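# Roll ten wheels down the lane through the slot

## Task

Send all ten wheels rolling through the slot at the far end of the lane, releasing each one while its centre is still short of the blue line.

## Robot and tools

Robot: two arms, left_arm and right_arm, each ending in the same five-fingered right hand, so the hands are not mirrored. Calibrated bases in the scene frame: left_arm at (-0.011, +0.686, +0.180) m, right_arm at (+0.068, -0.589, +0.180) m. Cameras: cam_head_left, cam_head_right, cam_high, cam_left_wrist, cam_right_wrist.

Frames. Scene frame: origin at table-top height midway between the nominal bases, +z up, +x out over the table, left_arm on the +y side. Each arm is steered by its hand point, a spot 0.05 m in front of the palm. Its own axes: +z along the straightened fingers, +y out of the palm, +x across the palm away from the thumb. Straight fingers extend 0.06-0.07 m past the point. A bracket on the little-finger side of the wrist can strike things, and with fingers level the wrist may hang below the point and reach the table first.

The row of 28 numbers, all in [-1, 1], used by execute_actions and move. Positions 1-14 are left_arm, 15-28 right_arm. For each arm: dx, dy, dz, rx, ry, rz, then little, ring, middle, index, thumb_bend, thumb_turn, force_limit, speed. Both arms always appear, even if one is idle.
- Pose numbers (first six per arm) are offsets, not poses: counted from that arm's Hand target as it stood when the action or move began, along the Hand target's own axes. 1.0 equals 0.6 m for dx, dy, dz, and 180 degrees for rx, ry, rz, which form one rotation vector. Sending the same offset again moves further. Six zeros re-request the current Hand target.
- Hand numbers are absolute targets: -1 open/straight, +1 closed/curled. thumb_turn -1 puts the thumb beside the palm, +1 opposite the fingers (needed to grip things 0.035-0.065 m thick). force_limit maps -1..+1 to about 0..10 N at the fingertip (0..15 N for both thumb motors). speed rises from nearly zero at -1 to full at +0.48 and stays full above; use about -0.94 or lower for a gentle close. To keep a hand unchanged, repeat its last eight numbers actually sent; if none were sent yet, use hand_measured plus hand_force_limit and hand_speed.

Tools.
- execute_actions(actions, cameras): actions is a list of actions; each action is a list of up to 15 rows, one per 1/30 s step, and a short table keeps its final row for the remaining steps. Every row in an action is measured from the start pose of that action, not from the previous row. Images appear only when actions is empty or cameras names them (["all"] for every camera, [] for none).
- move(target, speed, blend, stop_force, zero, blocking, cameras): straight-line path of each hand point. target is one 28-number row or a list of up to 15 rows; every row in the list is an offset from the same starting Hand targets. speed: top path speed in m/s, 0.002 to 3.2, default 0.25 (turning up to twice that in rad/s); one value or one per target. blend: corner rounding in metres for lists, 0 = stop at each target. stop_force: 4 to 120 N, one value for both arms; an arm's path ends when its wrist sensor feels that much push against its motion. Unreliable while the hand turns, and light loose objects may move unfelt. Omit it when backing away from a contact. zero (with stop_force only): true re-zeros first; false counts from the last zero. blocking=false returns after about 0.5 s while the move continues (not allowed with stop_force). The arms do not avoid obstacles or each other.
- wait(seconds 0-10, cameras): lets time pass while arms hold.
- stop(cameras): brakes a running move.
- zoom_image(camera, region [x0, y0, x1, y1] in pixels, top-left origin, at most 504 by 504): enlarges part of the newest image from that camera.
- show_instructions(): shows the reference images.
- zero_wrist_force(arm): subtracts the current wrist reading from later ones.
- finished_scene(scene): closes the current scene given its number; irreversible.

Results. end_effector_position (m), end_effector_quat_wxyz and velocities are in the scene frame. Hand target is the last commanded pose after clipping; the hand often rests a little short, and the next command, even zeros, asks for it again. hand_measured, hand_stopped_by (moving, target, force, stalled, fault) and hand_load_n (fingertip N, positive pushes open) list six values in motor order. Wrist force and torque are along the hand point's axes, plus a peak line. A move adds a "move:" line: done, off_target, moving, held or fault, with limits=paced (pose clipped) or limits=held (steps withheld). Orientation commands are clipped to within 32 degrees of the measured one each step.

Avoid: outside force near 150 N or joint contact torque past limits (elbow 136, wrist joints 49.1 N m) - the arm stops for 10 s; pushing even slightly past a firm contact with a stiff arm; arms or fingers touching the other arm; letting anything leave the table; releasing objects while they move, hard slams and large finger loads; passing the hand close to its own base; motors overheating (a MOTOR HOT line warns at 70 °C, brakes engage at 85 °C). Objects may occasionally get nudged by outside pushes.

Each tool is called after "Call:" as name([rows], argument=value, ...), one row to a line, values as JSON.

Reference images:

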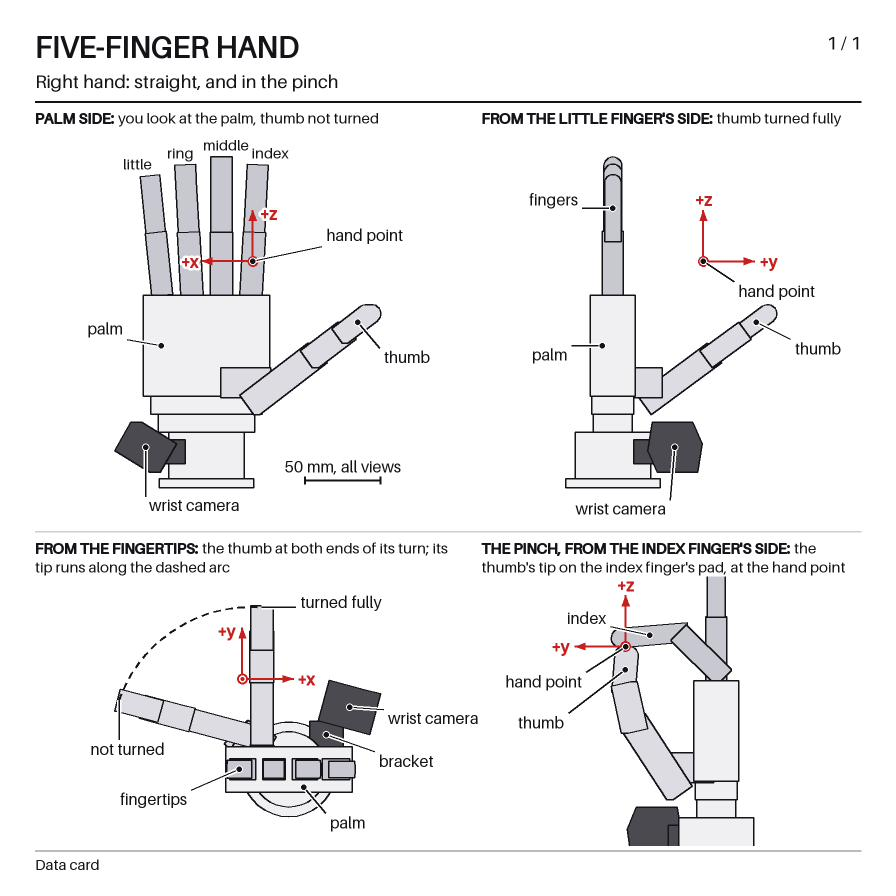

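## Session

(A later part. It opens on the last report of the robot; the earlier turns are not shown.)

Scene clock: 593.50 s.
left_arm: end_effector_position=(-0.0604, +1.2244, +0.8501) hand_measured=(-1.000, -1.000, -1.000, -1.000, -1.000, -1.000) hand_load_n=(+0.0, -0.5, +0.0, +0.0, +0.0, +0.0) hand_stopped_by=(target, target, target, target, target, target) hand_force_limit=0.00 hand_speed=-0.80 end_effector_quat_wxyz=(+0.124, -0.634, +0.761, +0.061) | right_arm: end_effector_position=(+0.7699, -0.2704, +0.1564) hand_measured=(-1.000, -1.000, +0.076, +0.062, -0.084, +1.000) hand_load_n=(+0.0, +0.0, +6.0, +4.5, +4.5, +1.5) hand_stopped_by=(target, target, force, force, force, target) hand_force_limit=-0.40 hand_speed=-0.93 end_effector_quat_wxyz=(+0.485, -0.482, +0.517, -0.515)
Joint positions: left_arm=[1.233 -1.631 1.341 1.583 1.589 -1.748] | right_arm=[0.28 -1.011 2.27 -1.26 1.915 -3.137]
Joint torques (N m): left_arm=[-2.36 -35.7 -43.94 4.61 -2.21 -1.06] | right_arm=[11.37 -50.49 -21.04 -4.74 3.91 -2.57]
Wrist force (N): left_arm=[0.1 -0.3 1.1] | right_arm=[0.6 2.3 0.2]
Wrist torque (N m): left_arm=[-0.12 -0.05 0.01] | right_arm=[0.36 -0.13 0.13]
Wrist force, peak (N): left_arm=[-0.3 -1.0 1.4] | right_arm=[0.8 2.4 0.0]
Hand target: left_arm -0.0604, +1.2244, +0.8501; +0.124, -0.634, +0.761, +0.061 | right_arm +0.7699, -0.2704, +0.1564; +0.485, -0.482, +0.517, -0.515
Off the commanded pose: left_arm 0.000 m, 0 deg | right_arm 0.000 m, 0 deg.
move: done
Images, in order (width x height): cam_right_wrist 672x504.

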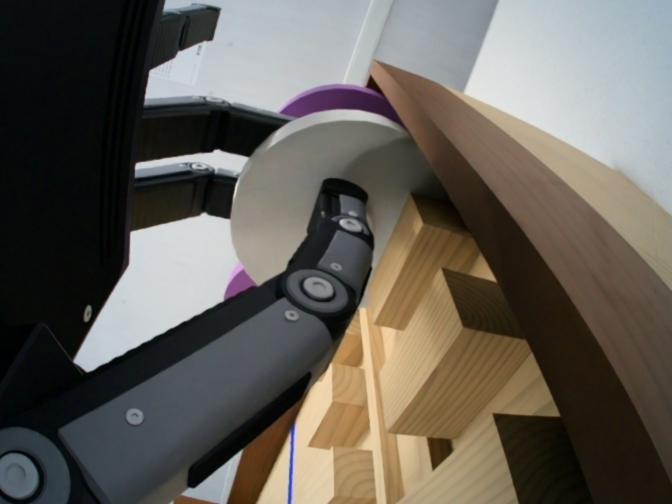

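Call:
move([
  [0,0,0,0,0,0,-1,-1,-1,-1,-1,-1,0,-0.8,0,-0.09,0,0,0,0,-1,-1,0.35,0.35,0.3,1,-0.4,-0.93],
  [0,0,0,0,0,0,-1,-1,-1,-1,-1,-1,0,-0.8,-0.2687,-0.09,-0.1358,0,-0.005,0,-1,-1,0.35,0.35,0.3,1,-0.4,-0.93],
  [0,0,0,0,0,0,-1,-1,-1,-1,-1,-1,0,-0.8,-0.2687,-0.0127,-0.1358,0,-0.005,0,-1,-1,0.35,0.35,0.3,1,-0.4,-0.93],
], speed=[0.15,0.35,0.15], blend=[0.015,0.01,0])

Call:
move(target=[0,0,0,0,0,0,-1,-1,-1,-1,-1,-1,0,-0.8,0,0.022,0,0,0,0,-1,-1,0.35,0.35,0.3,1,-0.4,-0.93], speed=0.012, stop_force=4, cameras=["cam_right_wrist"])

Call:
move(target=[0,0,0,0,0,0,-1,-1,-1,-1,-1,-1,0,-0.8,0,0,0,0,0,0,-1,-1,-0.08,-0.08,-0.14,1,-0.4,-0.9], cameras=["cam_right_wrist"])

Call:
move(target=[0,0,0,0,0,0,-1,-1,-1,-1,-1,-1,0,-0.8,0,-0.105,0,0,0,0,-1,-1,-0.08,-0.08,-0.14,1,-0.4,-0.9], speed=0.25, cameras=["cam_right_wrist"])

Call:
zoom_image(camera="cam_right_wrist", region=[380, 130, 632, 382])

Scene clock: 596.87 s.
left_arm: end_effector_position=(-0.0604, +1.2244, +0.8501) hand_measured=(-1.000, -1.000, -1.000, -1.000, -1.000, -1.000) hand_load_n=(+0.0, -0.5, +0.0, +0.0, +0.0, +0.0) hand_stopped_by=(target, target, target, target, target, target) hand_force_limit=0.00 hand_speed=-0.80 end_effector_quat_wxyz=(+0.124, -0.634, +0.761, +0.061) | right_arm: end_effector_position=(+0.6991, -0.1043, +0.1649) hand_measured=(-1.000, -1.000, +0.076, +0.062, -0.084, +1.000) hand_load_n=(+0.0, +0.0, +5.0, +4.0, +4.5, +1.5) hand_stopped_by=(target, target, force, force, force, target) hand_force_limit=-0.40 hand_speed=-0.93 end_effector_quat_wxyz=(+0.489, -0.486, +0.513, -0.511)
Joint positions: left_arm=[1.233 -1.631 1.341 1.583 1.589 -1.748] | right_arm=[0.612 -0.981 2.148 -1.169 2.232 -3.137]
Joint torques (N m): left_arm=[-3.2 -35.15 -43.78 4.8 -2.04 -0.8] | right_arm=[13.58 -55.85 -24.83 -3.87 4.03 -2.6]
Wrist force (N): left_arm=[0.0 -0.4 0.8] | right_arm=[0.7 1.9 -0.2]
Wrist torque (N m): left_arm=[-0.10 -0.03 0.01] | right_arm=[0.27 -0.12 0.35]
Wrist force, peak (N): left_arm=[0.2 -0.9 1.5] | right_arm=[0.7 3.4 -0.4]
Hand target: left_arm -0.0604, +1.2244, +0.8501; +0.124, -0.634, +0.761, +0.061 | right_arm +0.6991, -0.1042, +0.1648; +0.489, -0.486, +0.513, -0.511
Off the commanded pose: left_arm 0.000 m, 0 deg | right_arm 0.000 m, 0 deg.
move: done

Scene clock: 598.67 s.
left_arm: end_effector_position=(-0.0604, +1.2244, +0.8501) hand_measured=(-1.000, -1.000, -1.000, -1.000, -1.000, -1.000) hand_load_n=(+0.0, +0.0, +0.0, +0.0, +0.0, +0.0) hand_stopped_by=(target, target, target, target, target, target) hand_force_limit=0.00 hand_speed=-0.80 end_effector_quat_wxyz=(+0.124, -0.634, +0.761, +0.061) | right_arm: end_effector_position=(+0.6991, -0.1042, +0.1563) hand_measured=(-1.000, -1.000, +0.076, +0.062, -0.084, +1.000) hand_load_n=(+0.0, +0.0, +5.5, +4.5, +2.5, +1.0) hand_stopped_by=(target, target, force, force, force, target) hand_force_limit=-0.40 hand_speed=-0.93 end_effector_quat_wxyz=(+0.489, -0.486, +0.513, -0.511)
Joint positions: left_arm=[1.233 -1.631 1.341 1.583 1.589 -1.748] | right_arm=[0.613 -0.966 2.148 -1.184 2.232 -3.137]
Joint torques (N m): left_arm=[-0.58 -36.16 -43.33 4.41 -1.94 -0.81] | right_arm=[10.02 -77.1 -11.49 0.05 2.29 -1.7]
Wrist force (N): left_arm=[0.1 -0.2 0.9] | right_arm=[0.5 2.3 0.0]
Wrist torque (N m): left_arm=[-0.08 -0.05 0.02] | right_arm=[0.32 -0.09 0.36]
Wrist force, peak (N): left_arm=[0.0 -0.6 1.4] | right_arm=[1.6 -5.5 -1.2]
Hand target: left_arm -0.0604, +1.2244, +0.8501; +0.124, -0.634, +0.761, +0.061 | right_arm +0.6991, -0.1042, +0.1563; +0.489, -0.486, +0.513, -0.511 (not the last commanded pose)
Off the commanded pose: left_arm 0.000 m, 0 deg | right_arm 0.005 m, 0 deg.
move: contact (right_arm)
Images, in order (width x height): cam_right_wrist 672x504.

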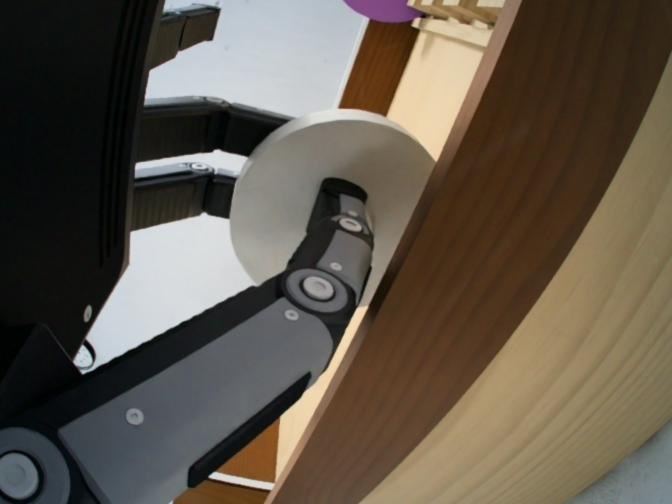

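Scene clock: 599.50 s.
left_arm: end_effector_position=(-0.0604, +1.2244, +0.8501) hand_measured=(-1.000, -1.000, -1.000, -1.000, -1.000, -1.000) hand_load_n=(+0.0, +0.0, +0.0, +0.0, +0.0, +0.0) hand_stopped_by=(target, target, target, target, target, target) hand_force_limit=0.00 hand_speed=-0.80 end_effector_quat_wxyz=(+0.124, -0.634, +0.761, +0.061) | right_arm: end_effector_position=(+0.6991, -0.1042, +0.1563) hand_measured=(-1.000, -1.000, -0.080, -0.080, -0.140, +1.000) hand_load_n=(+0.0, +0.0, +0.0, +0.0, +0.0, +0.0) hand_stopped_by=(target, target, target, target, target, target) hand_force_limit=-0.40 hand_speed=-0.90 end_effector_quat_wxyz=(+0.489, -0.486, +0.513, -0.511)
Joint positions: left_arm=[1.233 -1.631 1.341 1.583 1.589 -1.748] | right_arm=[0.613 -0.966 2.148 -1.184 2.232 -3.137]
Joint torques (N m): left_arm=[-1.17 -36.99 -43.57 4.86 -2.02 -0.93] | right_arm=[5.78 -79.79 -11.39 0.3 1.63 -1.84]
Wrist force (N): left_arm=[0.4 -0.7 1.1] | right_arm=[0.5 2.1 -0.1]
Wrist torque (N m): left_arm=[-0.17 -0.09 0.01] | right_arm=[0.33 -0.09 0.35]
Wrist force, peak (N): left_arm=[-0.1 -0.9 1.2] | right_arm=[0.6 2.2 -0.2]
Hand target: left_arm -0.0604, +1.2244, +0.8501; +0.124, -0.634, +0.761, +0.061 | right_arm +0.6991, -0.1042, +0.1563; +0.489, -0.486, +0.513, -0.511
Off the commanded pose: left_arm 0.000 m, 0 deg | right_arm 0.000 m, 0 deg.
move: done
Images, in order (width x height): cam_right_wrist 672x504.

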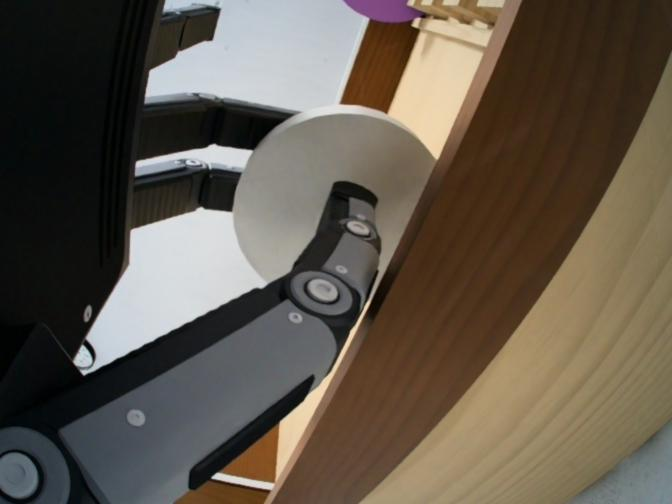

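Scene clock: 600.47 s.
left_arm: end_effector_position=(-0.0604, +1.2244, +0.8501) hand_measured=(-1.000, -1.000, -1.000, -1.000, -1.000, -1.000) hand_load_n=(+0.0, +0.0, +0.0, +0.0, +0.0, +0.0) hand_stopped_by=(target, target, target, target, target, target) hand_force_limit=0.00 hand_speed=-0.80 end_effector_quat_wxyz=(+0.124, -0.634, +0.761, +0.061) | right_arm: end_effector_position=(+0.6990, -0.1045, +0.2192) hand_measured=(-1.000, -1.000, -0.080, -0.080, -0.140, +1.000) hand_load_n=(+0.0, +0.0, +0.0, +0.0, +0.0, +0.0) hand_stopped_by=(target, target, target, target, target, target) hand_force_limit=-0.40 hand_speed=-0.90 end_effector_quat_wxyz=(+0.489, -0.486, +0.513, -0.511)
Joint positions: left_arm=[1.233 -1.631 1.341 1.583 1.589 -1.748] | right_arm=[0.612 -1.077 2.147 -1.072 2.231 -3.137]
Joint torques (N m): left_arm=[0.97 -36.95 -44.41 4.51 -1.88 -0.92] | right_arm=[-5.39 -74.32 -28.37 0.5 -3.14 1.95]
Wrist force (N): left_arm=[0.4 -0.1 1.2] | right_arm=[0.2 1.9 -0.4]
Wrist torque (N m): left_arm=[-0.09 -0.10 0.04] | right_arm=[0.32 -0.05 0.13]
Wrist force, peak (N): left_arm=[0.3 -0.7 1.4] | right_arm=[0.7 2.8 -0.4]
Hand target: left_arm -0.0604, +1.2244, +0.8501; +0.124, -0.634, +0.761, +0.061 | right_arm +0.6990, -0.1045, +0.2193; +0.489, -0.486, +0.513, -0.511
Off the commanded pose: left_arm 0.000 m, 0 deg | right_arm 0.000 m, 0 deg.
move: done
Images, in order (width x height): cam_right_wrist 672x504.

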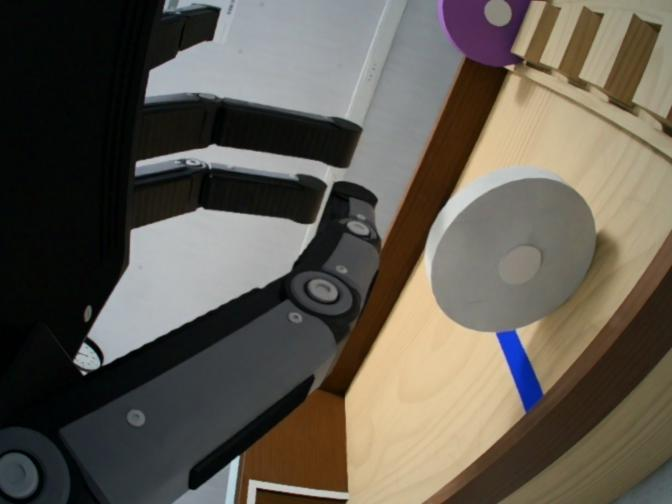

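Scaled by 2.000 from the camera's 672x504 image, which has a finer 960x720 frame.

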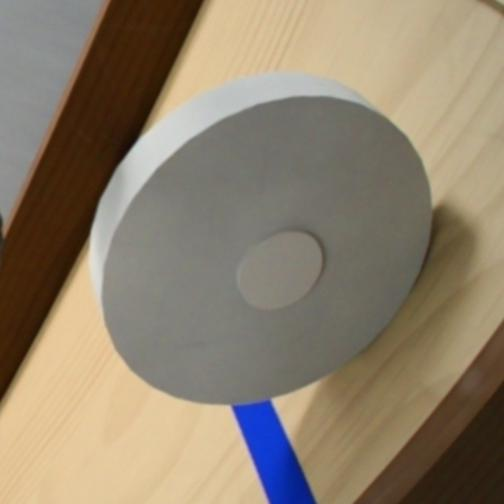

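Call:
move([
  [0,0,0,0,0,0,-1,-1,-1,-1,-1,-1,0,-0.8,0.003,0.06,-0.001,0,0,0,-1,-1,-0.08,-0.08,-0.15,1,-0.4,-0.85],
  [0,0,0,0,0,0,-1,-1,-1,-1,-1,-1,0,-0.8,0.003,0.1045,-0.001,0,0,0,-1,-1,-0.08,-0.08,-0.15,1,-0.4,-0.85],
], speed=[0.15,0.03], stop_force=5)

Call:
move(target=[0,0,0,0,0,0,-1,-1,-1,-1,-1,-1,0,-0.8,0,0,0,0,0,0,-1,-1,-0.01,-0.01,-0.11,1,-0.4,-0.8])

Call:
move(target=[0,0,0,0,0,0,-1,-1,-1,-1,-1,-1,0,-0.8,0,0,0,0,0,0,-1,-1,0.35,0.35,0.3,1,-0.4,-0.93], cameras=["cam_right_wrist"])

Call:
move([
  [0,0,0,0,0,0,-1,-1,-1,-1,-1,-1,0,-0.8,0,-0.012,0,0,0,0,-1,-1,0.35,0.35,0.3,1,-0.4,-0.93],
  [0,0,0,0,0,0,-1,-1,-1,-1,-1,-1,0,-0.8,0,-0.012,0,0,0.0075,0,-1,-1,0.35,0.35,0.3,1,-0.4,-0.93],
], speed=[0.06,0.06])

Call:
move(target=[0,0,0,0,0,0,-1,-1,-1,-1,-1,-1,0,-0.8,0,0.022,0,0,0,0,-1,-1,0.35,0.35,0.3,1,-0.4,-0.93], speed=0.012, stop_force=4, cameras=["cam_right_wrist"])

Call:
move(target=[0,0,0,0,0,0,-1,-1,-1,-1,-1,-1,0,-0.8,0,0,0,0,0,0,-1,-1,-0.08,-0.08,-0.14,1,-0.4,-0.9], cameras=["cam_right_wrist"])

Call:
move(target=[0,0,0,0,0,0,-1,-1,-1,-1,-1,-1,0,-0.8,0,-0.105,0,0,0,0,-1,-1,-0.08,-0.08,-0.14,1,-0.4,-0.9], speed=0.25, cameras=["cam_right_wrist"])

Call:
zoom_image(camera="cam_right_wrist", region=[380, 130, 632, 382])

Scene clock: 605.43 s.
left_arm: end_effector_position=(-0.0604, +1.2244, +0.8501) hand_measured=(-1.000, -1.000, -1.000, -1.000, -1.000, -1.000) hand_load_n=(+0.0, +0.0, +0.0, +0.0, +0.0, +0.0) hand_stopped_by=(target, target, target, target, target, target) hand_force_limit=0.00 hand_speed=-0.80 end_effector_quat_wxyz=(+0.124, -0.634, +0.761, +0.061) | right_arm: end_effector_position=(+0.6984, -0.1060, +0.1565) hand_measured=(-1.000, -1.000, -0.080, -0.080, -0.150, +1.000) hand_load_n=(+0.0, +0.0, +0.0, +0.0, +0.0, +0.0) hand_stopped_by=(target, target, target, target, target, target) hand_force_limit=-0.40 hand_speed=-0.85 end_effector_quat_wxyz=(+0.489, -0.486, +0.513, -0.511)
Joint positions: left_arm=[1.233 -1.631 1.341 1.583 1.589 -1.748] | right_arm=[0.611 -0.968 2.151 -1.185 2.23 -3.137]
Joint torques (N m): left_arm=[0.14 -37.77 -43.57 4.52 -2.24 -0.83] | right_arm=[10.16 -58.04 -24.43 -4.73 2.24 -2.24]
Wrist force (N): left_arm=[0.1 -0.4 0.8] | right_arm=[0.4 1.8 -0.1]
Wrist torque (N m): left_arm=[-0.12 -0.04 0.01] | right_arm=[0.29 -0.08 0.22]
Wrist force, peak (N): left_arm=[-0.1 -0.6 1.5] | right_arm=[0.7 2.6 0.0]
Hand target: left_arm -0.0604, +1.2244, +0.8501; +0.124, -0.634, +0.761, +0.061 | right_arm +0.6984, -0.1060, +0.1565; +0.489, -0.486, +0.513, -0.511
Off the commanded pose: left_arm 0.000 m, 0 deg | right_arm 0.000 m, 0 deg.
move: done

Scene clock: 605.93 s.
left_arm: end_effector_position=(-0.0604, +1.2244, +0.8501) hand_measured=(-1.000, -1.000, -1.000, -1.000, -1.000, -1.000) hand_load_n=(+0.0, +0.0, +0.0, +0.0, +0.0, +0.0) hand_stopped_by=(target, target, target, target, target, target) hand_force_limit=0.00 hand_speed=-0.80 end_effector_quat_wxyz=(+0.124, -0.634, +0.761, +0.061) | right_arm: end_effector_position=(+0.6984, -0.1060, +0.1565) hand_measured=(-1.000, -1.000, -0.010, -0.010, -0.110, +1.000) hand_load_n=(+0.0, +0.0, +0.0, +0.0, +0.0, +0.0) hand_stopped_by=(target, target, target, target, target, target) hand_force_limit=-0.40 hand_speed=-0.80 end_effector_quat_wxyz=(+0.489, -0.486, +0.513, -0.511)
Joint positions: left_arm=[1.233 -1.631 1.341 1.583 1.589 -1.748] | right_arm=[0.611 -0.968 2.151 -1.185 2.23 -3.137]
Joint torques (N m): left_arm=[-1.11 -35.34 -44.73 4.73 -1.75 -1.13] | right_arm=[13.41 -58.84 -23.95 -4.16 2.56 -2.7]
Wrist force (N): left_arm=[0.3 -0.3 1.0] | right_arm=[0.3 1.9 -0.3]
Wrist torque (N m): left_arm=[-0.10 -0.08 0.03] | right_arm=[0.31 -0.07 0.23]
Wrist force, peak (N): left_arm=[0.1 -0.6 1.2] | right_arm=[0.6 2.2 -0.5]
Hand target: left_arm -0.0604, +1.2244, +0.8501; +0.124, -0.634, +0.761, +0.061 | right_arm +0.6984, -0.1060, +0.1565; +0.489, -0.486, +0.513, -0.511
Off the commanded pose: left_arm 0.000 m, 0 deg | right_arm 0.000 m, 0 deg.
move: done

Scene clock: 606.63 s.
left_arm: end_effector_position=(-0.0604, +1.2244, +0.8501) hand_measured=(-1.000, -1.000, -1.000, -1.000, -1.000, -1.000) hand_load_n=(+0.0, +0.0, +0.0, +0.0, +0.0, +0.0) hand_stopped_by=(target, target, target, target, target, target) hand_force_limit=0.00 hand_speed=-0.80 end_effector_quat_wxyz=(+0.124, -0.634, +0.761, +0.061) | right_arm: end_effector_position=(+0.6984, -0.1060, +0.1565) hand_measured=(-1.000, -1.000, +0.054, +0.074, -0.070, +1.000) hand_load_n=(+0.0, +0.0, +5.0, +3.0, +4.5, -2.5) hand_stopped_by=(target, target, force, force, force, target) hand_force_limit=-0.40 hand_speed=-0.93 end_effector_quat_wxyz=(+0.489, -0.486, +0.513, -0.511)
Joint positions: left_arm=[1.233 -1.631 1.341 1.583 1.589 -1.748] | right_arm=[0.611 -0.968 2.151 -1.185 2.23 -3.137]
Joint torques (N m): left_arm=[-3.49 -34.48 -43.46 4.77 -1.97 -1.16] | right_arm=[13.34 -54.87 -23.36 -3.96 2.69 -3.16]
Wrist force (N): left_arm=[0.0 -0.5 0.8] | right_arm=[0.4 2.2 0.0]
Wrist torque (N m): left_arm=[-0.13 -0.04 0.01] | right_arm=[0.30 -0.08 0.23]
Wrist force, peak (N): left_arm=[0.0 -0.4 1.5] | right_arm=[0.8 2.2 -0.3]
Hand target: left_arm -0.0604, +1.2244, +0.8501; +0.124, -0.634, +0.761, +0.061 | right_arm +0.6984, -0.1060, +0.1565; +0.489, -0.486, +0.513, -0.511
Off the commanded pose: left_arm 0.000 m, 0 deg | right_arm 0.000 m, 0 deg.
move: done
Images, in order (width x height): cam_right_wrist 672x504.

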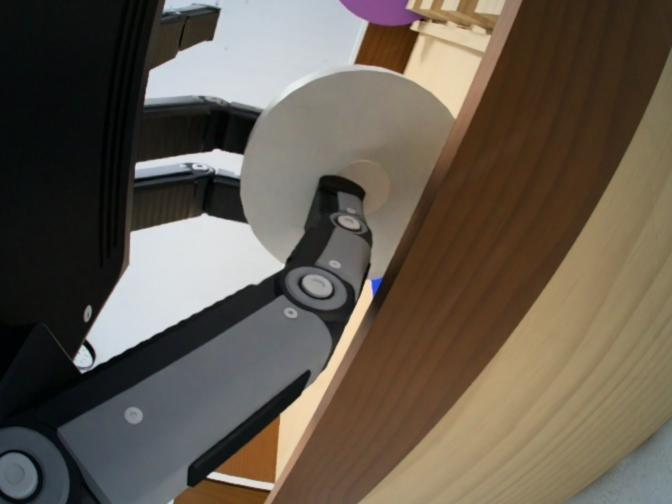

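Scene clock: 607.90 s.
left_arm: end_effector_position=(-0.0604, +1.2244, +0.8501) hand_measured=(-1.000, -1.000, -1.000, -1.000, -1.000, -1.000) hand_load_n=(+0.0, +0.0, +0.0, +0.0, +0.0, +0.0) hand_stopped_by=(target, target, target, target, target, target) hand_force_limit=0.00 hand_speed=-0.80 end_effector_quat_wxyz=(+0.124, -0.634, +0.761, +0.061) | right_arm: end_effector_position=(+0.6984, -0.1060, +0.1638) hand_measured=(-1.000, -1.000, +0.054, +0.074, -0.070, +1.000) hand_load_n=(+0.0, -0.5, +5.5, +3.0, +4.5, -3.0) hand_stopped_by=(target, target, force, force, force, target) hand_force_limit=-0.40 hand_speed=-0.93 end_effector_quat_wxyz=(+0.483, -0.480, +0.519, -0.517)
Joint positions: left_arm=[1.233 -1.631 1.341 1.583 1.589 -1.748] | right_arm=[0.62 -0.977 2.142 -1.167 2.263 -3.137]
Joint torques (N m): left_arm=[-0.48 -36.29 -43.41 4.58 -1.95 -1.08] | right_arm=[12.84 -55.64 -24.53 0.91 3.06 0.36]
Wrist force (N): left_arm=[0.3 -0.3 0.5] | right_arm=[0.7 2.1 -0.1]
Wrist torque (N m): left_arm=[-0.07 -0.07 0.03] | right_arm=[0.30 -0.13 0.26]
Wrist force, peak (N): left_arm=[0.1 -1.0 1.0] | right_arm=[0.6 2.5 -0.5]
Hand target: left_arm -0.0604, +1.2244, +0.8501; +0.124, -0.634, +0.761, +0.061 | right_arm +0.6984, -0.1060, +0.1637; +0.483, -0.480, +0.519, -0.517
Off the commanded pose: left_arm 0.000 m, 0 deg | right_arm 0.000 m, 0 deg.
move: done

Scene clock: 609.63 s.
left_arm: end_effector_position=(-0.0604, +1.2244, +0.8501) hand_measured=(-1.000, -1.000, -1.000, -1.000, -1.000, -1.000) hand_load_n=(+0.0, +0.0, +0.0, +0.0, +0.0, -0.5) hand_stopped_by=(target, target, target, target, target, target) hand_force_limit=0.00 hand_speed=-0.80 end_effector_quat_wxyz=(+0.124, -0.634, +0.761, +0.061) | right_arm: end_effector_position=(+0.6984, -0.1060, +0.1563) hand_measured=(-1.000, -1.000, +0.054, +0.074, -0.068, +1.000) hand_load_n=(+0.0, +0.0, +6.5, +3.0, +2.5, -2.0) hand_stopped_by=(target, target, force, force, force, target) hand_force_limit=-0.40 hand_speed=-0.93 end_effector_quat_wxyz=(+0.483, -0.480, +0.519, -0.517)
Joint positions: left_arm=[1.233 -1.631 1.341 1.583 1.589 -1.748] | right_arm=[0.62 -0.963 2.142 -1.18 2.263 -3.137]
Joint torques (N m): left_arm=[-1.09 -36.75 -43.8 4.26 -2.12 -1.06] | right_arm=[10.46 -77.88 -11.93 0.53 2.85 0.4]
Wrist force (N): left_arm=[0.2 -0.6 1.1] | right_arm=[0.8 2.0 -0.3]
Wrist torque (N m): left_arm=[-0.16 -0.07 0.01] | right_arm=[0.31 -0.13 0.26]
Wrist force, peak (N): left_arm=[-0.1 -1.0 1.3] | right_arm=[0.6 -4.9 -0.9]
Hand target: left_arm -0.0604, +1.2244, +0.8501; +0.124, -0.634, +0.761, +0.061 | right_arm +0.6984, -0.1060, +0.1563; +0.483, -0.480, +0.519, -0.517 (not the last commanded pose)
Off the commanded pose: left_arm 0.000 m, 0 deg | right_arm 0.006 m, 0 deg.
move: contact (right_arm)
Images, in order (width x height): cam_right_wrist 672x504.

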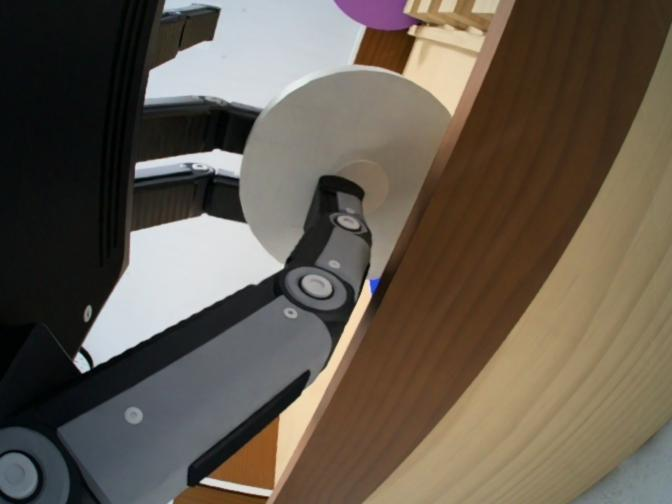

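Scene clock: 610.47 s.
left_arm: end_effector_position=(-0.0604, +1.2244, +0.8501) hand_measured=(-1.000, -1.000, -1.000, -1.000, -1.000, -1.000) hand_load_n=(+0.0, +0.0, +0.0, +0.5, +0.0, +0.0) hand_stopped_by=(target, target, target, target, target, target) hand_force_limit=0.00 hand_speed=-0.80 end_effector_quat_wxyz=(+0.124, -0.634, +0.761, +0.061) | right_arm: end_effector_position=(+0.6984, -0.1060, +0.1563) hand_measured=(-1.000, -1.000, -0.080, -0.080, -0.140, +1.000) hand_load_n=(+0.0, +0.0, +0.0, +0.0, +0.0, +0.0) hand_stopped_by=(target, target, target, target, target, target) hand_force_limit=-0.40 hand_speed=-0.90 end_effector_quat_wxyz=(+0.483, -0.480, +0.519, -0.517)
Joint positions: left_arm=[1.233 -1.631 1.341 1.583 1.589 -1.748] | right_arm=[0.62 -0.963 2.142 -1.18 2.263 -3.137]
Joint torques (N m): left_arm=[-1.71 -34.51 -44.12 4.98 -1.86 -0.84] | right_arm=[4.03 -78.94 -12.7 0.36 1.89 0.79]
Wrist force (N): left_arm=[0.1 0.1 0.6] | right_arm=[0.8 1.8 -0.1]
Wrist torque (N m): left_arm=[-0.02 -0.05 0.03] | right_arm=[0.29 -0.14 0.25]
Wrist force, peak (N): left_arm=[0.4 -1.1 1.3] | right_arm=[0.9 2.3 -0.2]
Hand target: left_arm -0.0604, +1.2244, +0.8501; +0.124, -0.634, +0.761, +0.061 | right_arm +0.6984, -0.1060, +0.1563; +0.483, -0.480, +0.519, -0.517
Off the commanded pose: left_arm 0.000 m, 0 deg | right_arm 0.000 m, 0 deg.
move: done
Images, in order (width x height): cam_right_wrist 672x504.

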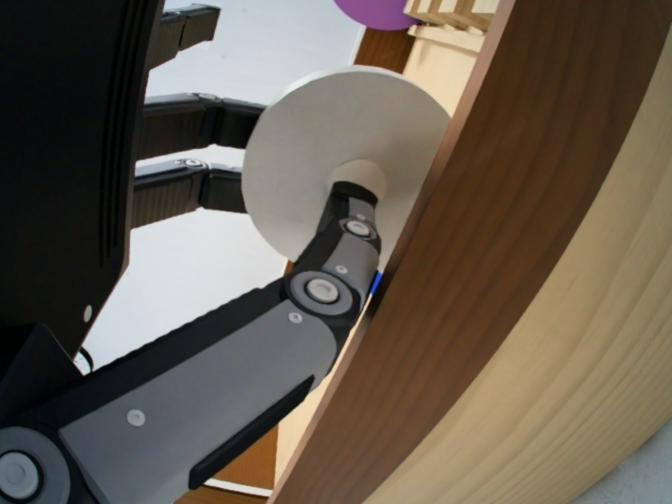

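Scene clock: 611.43 s.
left_arm: end_effector_position=(-0.0604, +1.2244, +0.8501) hand_measured=(-1.000, -1.000, -1.000, -1.000, -1.000, -1.000) hand_load_n=(+0.0, +0.0, +0.0, +0.0, +0.0, +0.0) hand_stopped_by=(target, target, target, target, target, target) hand_force_limit=0.00 hand_speed=-0.80 end_effector_quat_wxyz=(+0.124, -0.634, +0.761, +0.061) | right_arm: end_effector_position=(+0.6983, -0.1063, +0.2192) hand_measured=(-1.000, -1.000, -0.080, -0.080, -0.140, +1.000) hand_load_n=(+0.0, +0.0, +0.0, +0.0, +0.0, +0.0) hand_stopped_by=(target, target, target, target, target, target) hand_force_limit=-0.40 hand_speed=-0.90 end_effector_quat_wxyz=(+0.483, -0.480, +0.519, -0.517)
Joint positions: left_arm=[1.233 -1.631 1.341 1.583 1.589 -1.748] | right_arm=[0.62 -1.074 2.141 -1.069 2.263 -3.137]
Joint torques (N m): left_arm=[-1.55 -38.19 -43.44 4.8 -2.16 -0.79] | right_arm=[-8.39 -75.65 -27.95 0.17 -3.39 2.17]
Wrist force (N): left_arm=[0.1 -0.8 0.8] | right_arm=[0.4 1.9 0.0]
Wrist torque (N m): left_arm=[-0.17 -0.04 0.00] | right_arm=[0.30 -0.09 0.11]
Wrist force, peak (N): left_arm=[0.1 -0.8 1.3] | right_arm=[0.7 2.8 0.1]
Hand target: left_arm -0.0604, +1.2244, +0.8501; +0.124, -0.634, +0.761, +0.061 | right_arm +0.6983, -0.1063, +0.2193; +0.483, -0.480, +0.519, -0.517
Off the commanded pose: left_arm 0.000 m, 0 deg | right_arm 0.000 m, 0 deg.
move: done
Images, in order (width x height): cam_right_wrist 672x504.

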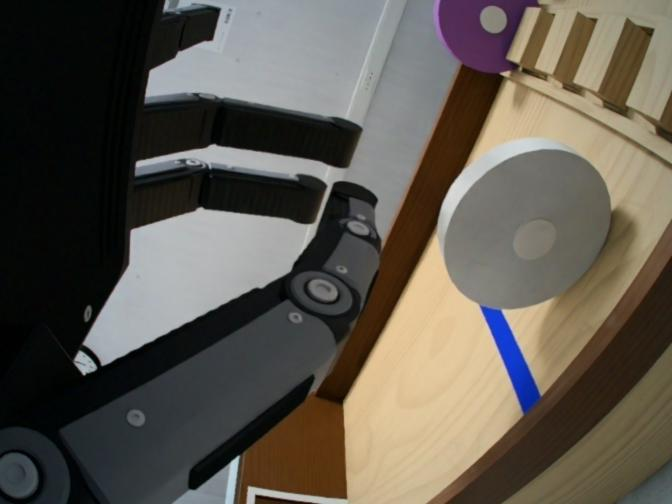

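Scaled by 2.000 from the camera's 672x504 image, which has a finer 960x720 frame.

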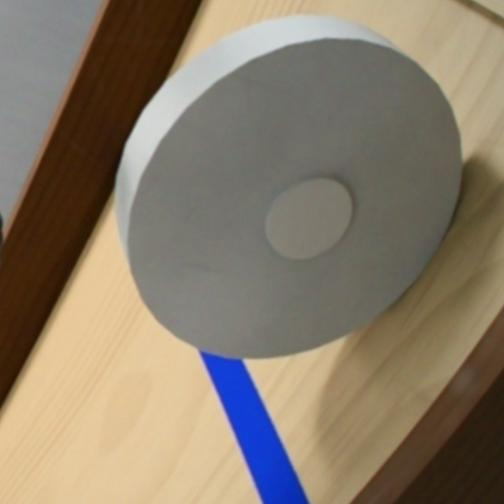

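Call:
move([
  [0,0,0,0,0,0,-1,-1,-1,-1,-1,-1,0,-0.8,0.1224,0,-0.0218,0,-0.005,0,-1,-1,-1,0,0.5,1,-0.4,0.48],
  [0,0,0,0,0,0,-1,-1,-1,-1,-1,-1,0,-0.8,0.1224,0.1122,-0.0218,0,-0.005,0,-1,-1,-1,0,0.5,1,-0.4,0.48],
], speed=[0.4,0.2], blend=[0.004,0], cameras=["cam_right_wrist"])

Scene clock: 615.03 s.
left_arm: end_effector_position=(-0.0604, +1.2244, +0.8501) hand_measured=(-1.000, -1.000, -1.000, -1.000, -1.000, -1.000) hand_load_n=(-0.5, +0.0, +0.0, +0.0, -0.5, +0.0) hand_stopped_by=(target, target, target, target, target, target) hand_force_limit=0.00 hand_speed=-0.80 end_effector_quat_wxyz=(+0.124, -0.634, +0.761, +0.061) | right_arm: end_effector_position=(+0.6800, -0.1782, +0.1516) hand_measured=(-1.000, -1.000, -1.000, +0.000, +0.500, +1.000) hand_load_n=(+0.0, +0.0, +0.0, +0.0, +0.0, +0.0) hand_stopped_by=(target, target, target, target, target, target) hand_force_limit=-0.40 hand_speed=0.48 end_effector_quat_wxyz=(+0.487, -0.484, +0.515, -0.513)
Joint positions: left_arm=[1.233 -1.631 1.341 1.583 1.589 -1.748] | right_arm=[0.517 -1.006 2.282 -1.278 2.144 -3.137]
Joint torques (N m): left_arm=[-1.53 -36.09 -44.12 4.92 -2.04 -0.87] | right_arm=[-9.05 -49.01 -20.97 -3.8 -2.94 -2.29]
Wrist force (N): left_arm=[0.7 -0.3 0.9] | right_arm=[0.5 2.1 -0.4]
Wrist torque (N m): left_arm=[-0.11 -0.14 0.05] | right_arm=[0.35 -0.09 0.43]
Wrist force, peak (N): left_arm=[-0.1 -0.7 1.5] | right_arm=[0.6 3.3 -0.3]
Hand target: left_arm -0.0604, +1.2244, +0.8501; +0.124, -0.634, +0.761, +0.061 | right_arm +0.6800, -0.1782, +0.1515; +0.487, -0.484, +0.515, -0.513
Off the commanded pose: left_arm 0.000 m, 0 deg | right_arm 0.000 m, 0 deg.
move: done
Images, in order (width x height): cam_right_wrist 672x504.

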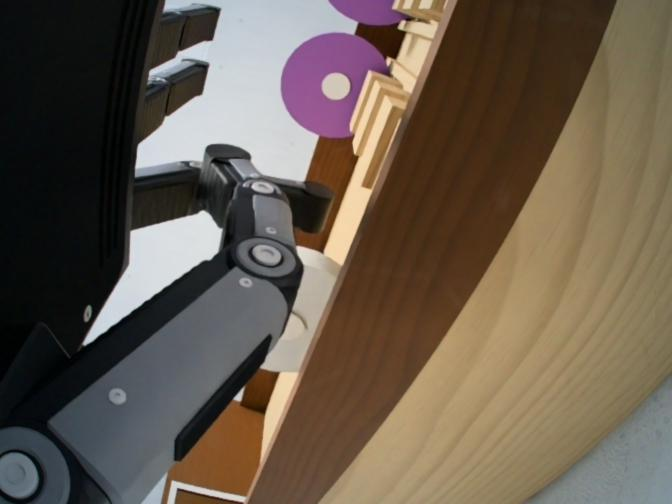

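Call:
execute_actions([
  [[0,0,0,0,0,0,-1,-1,-1,-1,-1,-1,0,-0.8,-0.0002,0,0,0,0,0,-1,-1,-1,0,0.5,1,-0.4,0.48],[0,0,0,0,0,0,-1,-1,-1,-1,-1,-1,0,-0.8,-0.0006,0,0,0,0,0,-1,-1,-1,0,0.5,1,-0.4,0.48],[0,0,0,0,0,0,-1,-1,-1,-1,-1,-1,0,-0.8,-0.0014,0,0,0,0,0,-1,-1,-1,0,0.5,1,-0.4,0.48],[0,0,0,0,0,0,-1,-1,-1,-1,-1,-1,0,-0.8,-0.0025,0,0,0,0,0,-1,-1,-1,0,0.5,1,-0.4,0.48],[0,0,0,0,0,0,-1,-1,-1,-1,-1,-1,0,-0.8,-0.0038,0,0,0,0,0,-1,-1,-1,0,0.5,1,-0.4,0.48],[0,0,0,0,0,0,-1,-1,-1,-1,-1,-1,0,-0.8,-0.0053,0,0,0,0,0,-1,-1,-1,0,0.5,1,-0.4,0.48],[0,0,0,0,0,0,-1,-1,-1,-1,-1,-1,0,-0.8,-0.0068,0,0,0,0,0,-1,-1,-1,0,0.5,1,-0.4,0.48],[0,0,0,0,0,0,-1,-1,-1,-1,-1,-1,0,-0.8,-0.0083,0,0,0,0,0,-1,-1,-1,0,0.5,1,-0.4,0.48],[0,0,0,0,0,0,-1,-1,-1,-1,-1,-1,0,-0.8,-0.0098,0,0,0,0,0,-1,-1,-1,0,0.5,1,-0.4,0.48],[0,0,0,0,0,0,-1,-1,-1,-1,-1,-1,0,-0.8,-0.0112,0,0,0,0,0,-1,-1,-1,0,0.5,1,-0.4,0.48],[0,0,0,0,0,0,-1,-1,-1,-1,-1,-1,0,-0.8,-0.0124,0,0,0,0,0,-1,-1,-1,0,0.5,1,-0.4,0.48],[0,0,0,0,0,0,-1,-1,-1,-1,-1,-1,0,-0.8,-0.0133,0,0,0,0,0,-1,-1,-1,0,0.5,1,-0.4,0.48],[0,0,0,0,0,0,-1,-1,-1,-1,-1,-1,0,-0.8,-0.0139,0,0,0,0,0,-1,-1,-1,0,0.5,1,-0.4,0.48],[0,0,0,0,0,0,-1,-1,-1,-1,-1,-1,0,-0.8,-0.0142,0,0,0,0,0,-1,-1,-1,0,0.5,1,-0.4,0.48],[0,0,0,0,0,0,-1,-1,-1,-1,-1,-1,0,-0.8,-0.0143,0,0,0,0,0,-1,-1,-1,0,0.5,1,-0.4,0.48]],
  [[0,0,0,0,0,0,-1,-1,-1,-1,-1,-1,0,-0.8,-0.00044,0,0,0,0,0,-1,-1,-1,0,0.5,1,-0.4,0.48],[0,0,0,0,0,0,-1,-1,-1,-1,-1,-1,0,-0.8,-0.00176,0,0,0,0,0,-1,-1,-1,0,0.5,1,-0.4,0.48],[0,0,0,0,0,0,-1,-1,-1,-1,-1,-1,0,-0.8,-0.004,0,0,0,0,0,-1,-1,-1,0,0.5,1,-0.4,0.48],[0,0,0,0,0,0,-1,-1,-1,-1,-1,-1,0,-0.8,-0.00712,0,0,0,0,0,-1,-1,-1,0,0.5,1,-0.4,0.48],[0,0,0,0,0,0,-1,-1,-1,-1,-1,-1,0,-0.8,-0.01184,0,0,0,0,0,-1,-1,-1,0,0.5,1,-0.4,0.48],[0,0,0,0,0,0,-1,-1,-1,-1,-1,-1,0,-0.8,-0.0198,0,0,0,0,0,-1,-1,-1,0,0.5,1,-0.4,0.48],[0,0,0,0,0,0,-1,-1,-1,-1,-1,-1,0,-0.8,-0.03096,0,0,0,0,0,-1,-1,-1,0,0.5,1,-0.4,0.48],[0,0,0,0,0,0,-1,-1,-1,-1,-1,-1,0,-0.8,-0.04536,0,0,0,0,0,-1,-1,-1,0,0.5,1,-0.4,0.48],[0,0,0,0,0,0,-1,-1,-1,-1,-1,-1,0,-0.8,-0.05976,0,0,0,0,0,-1,-1,-1,0,0.5,1,-0.4,0.48],[0,0,0,0,0,0,-1,-1,-1,-1,-1,-1,0,-0.8,-0.07092,0,0,0,0,0,-1,-1,-1,0,0.5,1,-0.4,0.48],[0,0,0,0,0,0,-1,-1,-1,-1,-1,-1,0,-0.8,-0.0788,0,0,0,0,0,-1,-1,-1,0,0.5,1,-0.4,0.48],[0,0,0,0,0,0,-1,-1,-1,-1,-1,-1,0,-0.8,-0.08344,0,0,0,0,0,-1,-1,-1,0,0.5,1,-0.4,0.48],[0,0,0,0,0,0,-1,-1,-1,-1,-1,-1,0,-0.8,-0.0848,0,0,0,0,0,-1,-1,-1,0,0.5,1,-0.4,0.48],[0,0,0,0,0,0,-1,-1,-1,-1,-1,-1,0,-0.8,-0.0848,0,0,0,0,0,-1,-1,-1,0,0.5,1,-0.4,0.48],[0,0,0,0,0,0,-1,-1,-1,-1,-1,-1,0,-0.8,-0.0848,0,0,0,0,0,-1,-1,-1,0,0.5,1,-0.4,0.48]],
], cameras=["cam_high"])

Call:
wait(seconds=0.4, cameras=["cam_high"])

Scene clock: 617.77 s.
left_arm: end_effector_position=(-0.0604, +1.2244, +0.8501) hand_measured=(-1.000, -1.000, -1.000, -1.000, -1.000, -1.000) hand_load_n=(+0.0, +0.0, +0.0, +0.0, +0.0, +0.0) hand_stopped_by=(target, target, target, target, target, target) hand_force_limit=0.00 hand_speed=-0.80 end_effector_quat_wxyz=(+0.124, -0.634, +0.761, +0.061) | right_arm: end_effector_position=(+0.6832, -0.1191, +0.1519) hand_measured=(-1.000, -1.000, -1.000, +0.000, +0.500, +1.000) hand_load_n=(+0.0, +0.0, +0.0, +0.0, +0.0, +0.0) hand_stopped_by=(target, target, target, target, target, target) hand_force_limit=-0.40 hand_speed=0.48 end_effector_quat_wxyz=(+0.487, -0.484, +0.515, -0.513)
Joint positions: left_arm=[1.233 -1.631 1.341 1.583 1.589 -1.748] | right_arm=[0.61 -0.973 2.187 -1.216 2.237 -3.137]
Joint torques (N m): left_arm=[-1.8 -37.48 -44.34 4.77 -2.02 -0.83] | right_arm=[11.01 -55.55 -26.58 -0.1 4.14 0.95]
Wrist force (N): left_arm=[0.2 -0.4 0.7] | right_arm=[0.4 1.7 0.0]
Wrist torque (N m): left_arm=[-0.11 -0.06 0.02] | right_arm=[0.26 -0.08 0.43]
Wrist force, peak (N): left_arm=[0.2 -0.8 1.2] | right_arm=[2.2 1.9 -0.3]
Hand target: left_arm -0.0604, +1.2244, +0.8501; +0.124, -0.634, +0.761, +0.061 | right_arm +0.6834, -0.1189, +0.1519; +0.487, -0.484, +0.515, -0.513
Off the commanded pose: left_arm 0.000 m, 0 deg | right_arm 0.000 m, 0 deg.
Step readings (end_effector_position of left_arm | right_arm):
0: (-0.0604, +1.2244, +0.8501) | (+0.6800, -0.1782, +0.1515)
1: (-0.0604, +1.2244, +0.8501) | (+0.6800, -0.1782, +0.1515)
2: (-0.0604, +1.2244, +0.8501) | (+0.6800, -0.1782, +0.1515)
4: (-0.0604, +1.2244, +0.8501) | (+0.6801, -0.1781, +0.1516)
8: (-0.0604, +1.2244, +0.8501) | (+0.6802, -0.1763, +0.1516)
15: (-0.0604, +1.2244, +0.8501) | (+0.6804, -0.1712, +0.1516)
16: (-0.0604, +1.2244, +0.8501) | (+0.6805, -0.1708, +0.1516)
17: (-0.0604, +1.2244, +0.8501) | (+0.6805, -0.1703, +0.1516)
19: (-0.0604, +1.2244, +0.8501) | (+0.6805, -0.1694, +0.1516)
23: (-0.0604, +1.2244, +0.8501) | (+0.6809, -0.1624, +0.1516)
30: (-0.0604, +1.2244, +0.8501) | (+0.6823, -0.1267, +0.1521)
Images, in order (width x height): cam_high 896x504.

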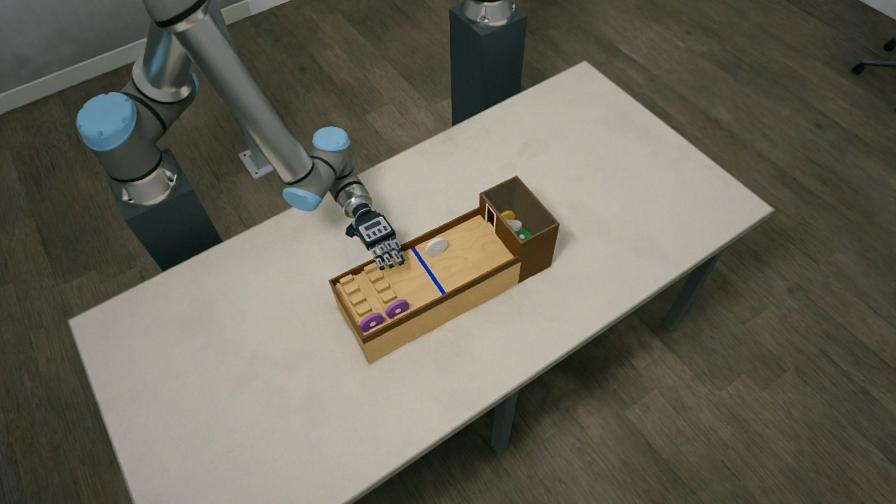

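Scene clock: 618.17 s.
left_arm: end_effector_position=(-0.0604, +1.2244, +0.8501) hand_measured=(-1.000, -1.000, -1.000, -1.000, -1.000, -1.000) hand_load_n=(+0.0, +0.0, +0.0, +0.0, +0.0, +0.0) hand_stopped_by=(target, target, target, target, target, target) hand_force_limit=0.00 hand_speed=-0.80 end_effector_quat_wxyz=(+0.124, -0.634, +0.761, +0.061) | right_arm: end_effector_position=(+0.6832, -0.1190, +0.1519) hand_measured=(-1.000, -1.000, -1.000, +0.000, +0.500, +1.000) hand_load_n=(+0.0, +0.0, -0.5, +0.0, +0.0, +0.0) hand_stopped_by=(target, target, target, target, target, target) hand_force_limit=-0.40 hand_speed=0.48 end_effector_quat_wxyz=(+0.487, -0.484, +0.515, -0.513)
Joint positions: left_arm=[1.233 -1.631 1.341 1.583 1.589 -1.748] | right_arm=[0.61 -0.973 2.187 -1.216 2.237 -3.137]
Joint torques (N m): left_arm=[-1.81 -37.92 -43.79 4.71 -1.87 -0.97] | right_arm=[11.87 -54.52 -23.88 0.29 3.67 2.18]
Wrist force (N): left_arm=[-0.2 -0.6 1.2] | right_arm=[0.7 1.8 -0.1]
Wrist torque (N m): left_arm=[-0.15 -0.01 -0.01] | right_arm=[0.28 -0.13 0.44]
Wrist force, peak (N): left_arm=[-0.5 -0.9 1.2] | right_arm=[0.5 2.1 0.1]
Hand target: left_arm -0.0604, +1.2244, +0.8501; +0.124, -0.634, +0.761, +0.061 | right_arm +0.6834, -0.1189, +0.1519; +0.487, -0.484, +0.515, -0.513
Off the commanded pose: left_arm 0.000 m, 0 deg | right_arm 0.000 m, 0 deg.
wait: 0.40 s; at rest by 0.17 s
Images, in order (width x height): cam_high 896x504.

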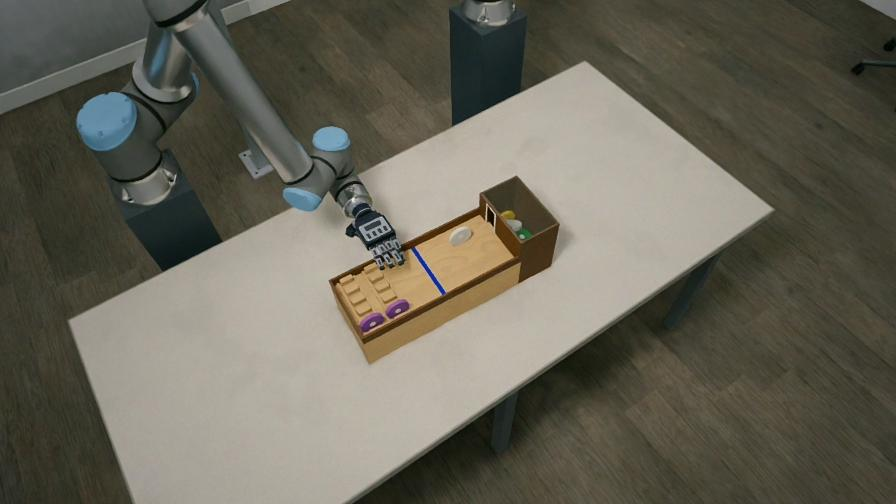

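Call:
move([
  [0,0,0,0,0,0,-1,-1,-1,-1,-1,-1,0,-0.8,0,-0.113,0,0,0,0,-1,-1,-0.08,-0.08,-0.17,1,-0.4,0.3],
  [0,0,0,0,0,0,-1,-1,-1,-1,-1,-1,0,-0.8,0.1232,-0.113,0.2254,0,0.002,0,-1,-1,-0.08,-0.08,-0.17,1,-0.4,0.3],
], speed=0.4, blend=[0.02,0], cameras=["cam_high","cam_head_left","cam_right_wrist"])

Scene clock: 620.33 s.
left_arm: end_effector_position=(-0.0604, +1.2244, +0.8501) hand_measured=(-1.000, -1.000, -1.000, -1.000, -1.000, -1.000) hand_load_n=(+0.0, +0.0, +0.0, +0.0, +0.0, +0.0) hand_stopped_by=(target, target, target, target, target, target) hand_force_limit=0.00 hand_speed=-0.80 end_effector_quat_wxyz=(+0.124, -0.634, +0.761, +0.061) | right_arm: end_effector_position=(+0.8140, -0.2007, +0.2194) hand_measured=(-1.000, -1.000, -0.080, -0.080, -0.170, +1.000) hand_load_n=(+0.0, +0.0, +0.0, -0.5, +0.0, +0.0) hand_stopped_by=(target, target, target, target, target, target) hand_force_limit=-0.40 hand_speed=0.30 end_effector_quat_wxyz=(+0.486, -0.482, +0.517, -0.515)
Joint positions: left_arm=[1.233 -1.631 1.341 1.583 1.589 -1.748] | right_arm=[0.375 -1.062 2.115 -1.055 2.008 -3.137]
Joint torques (N m): left_arm=[-1.1 -37.51 -43.99 4.34 -2.07 -1.03] | right_arm=[-10.75 -55.99 -26.82 0.61 -2.96 1.8]
Wrist force (N): left_arm=[0.1 -0.6 1.2] | right_arm=[0.6 1.9 0.0]
Wrist torque (N m): left_arm=[-0.17 -0.05 0.00] | right_arm=[0.31 -0.10 0.09]
Wrist force, peak (N): left_arm=[0.7 0.0 1.4] | right_arm=[0.6 3.7 0.2]
Hand target: left_arm -0.0604, +1.2244, +0.8501; +0.124, -0.634, +0.761, +0.061 | right_arm +0.8141, -0.2008, +0.2194; +0.486, -0.482, +0.517, -0.515
Off the commanded pose: left_arm 0.000 m, 0 deg | right_arm 0.000 m, 0 deg.
move: done
Images, in order (width x height): cam_head_left 896x504, cam_high 896x504, cam_right_wrist 672x504.

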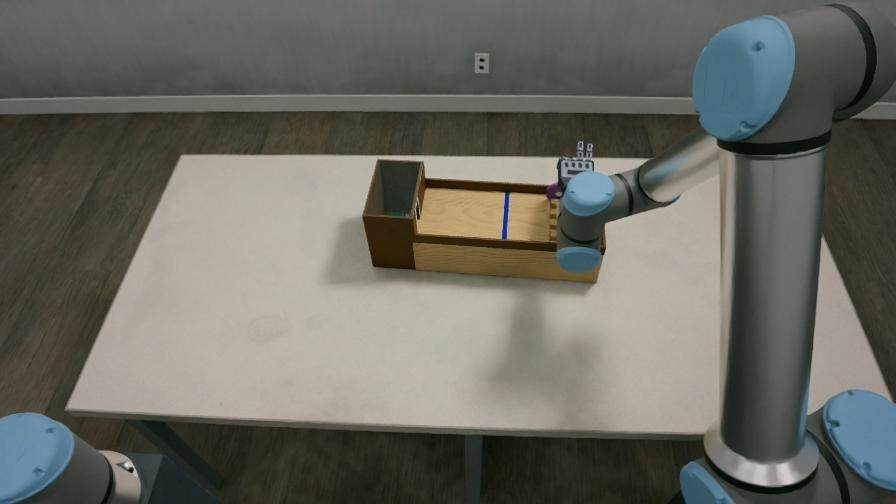

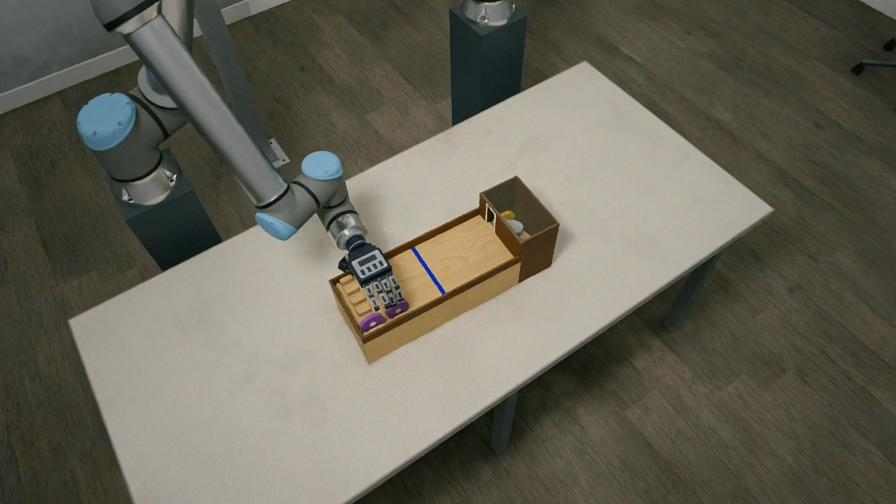

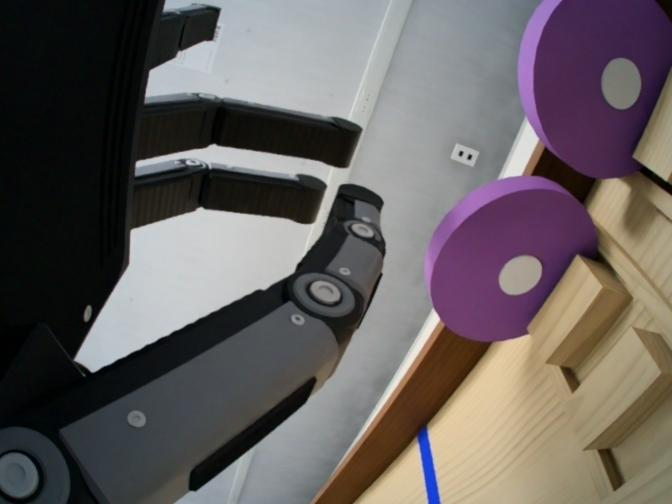

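Call:
zoom_image(camera="cam_high", region=[470, 165, 570, 265])

Call:
zoom_image(camera="cam_right_wrist", region=[400, 150, 652, 402])

Scaled by 5.040.

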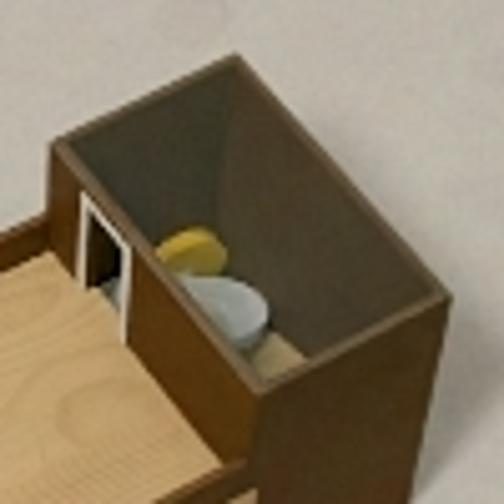

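Scaled by 2.000 from the camera's 672x504 image, which has a finer 960x720 frame.

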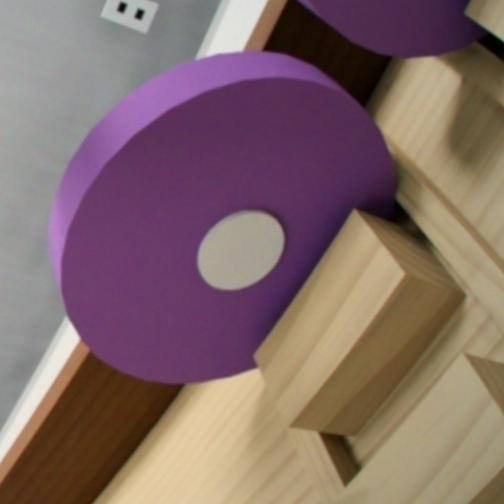

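Call:
zoom_image(camera="cam_head_left", region=[355, 150, 455, 280])

Call:
zoom_image(camera="cam_high", region=[475, 195, 525, 245])

Scaled by 3.877.

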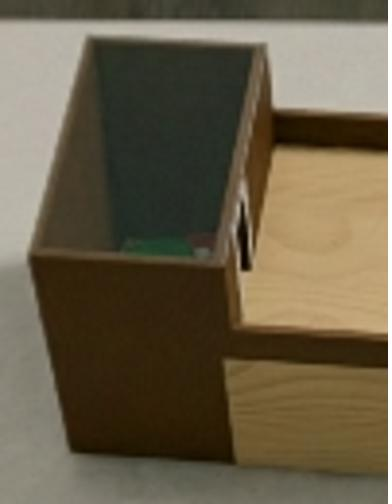

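Scaled by 10.080.

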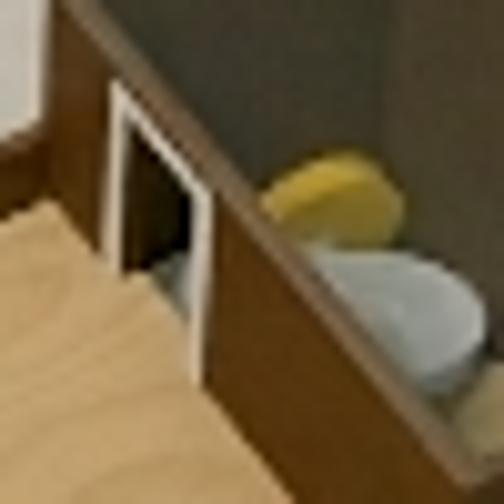

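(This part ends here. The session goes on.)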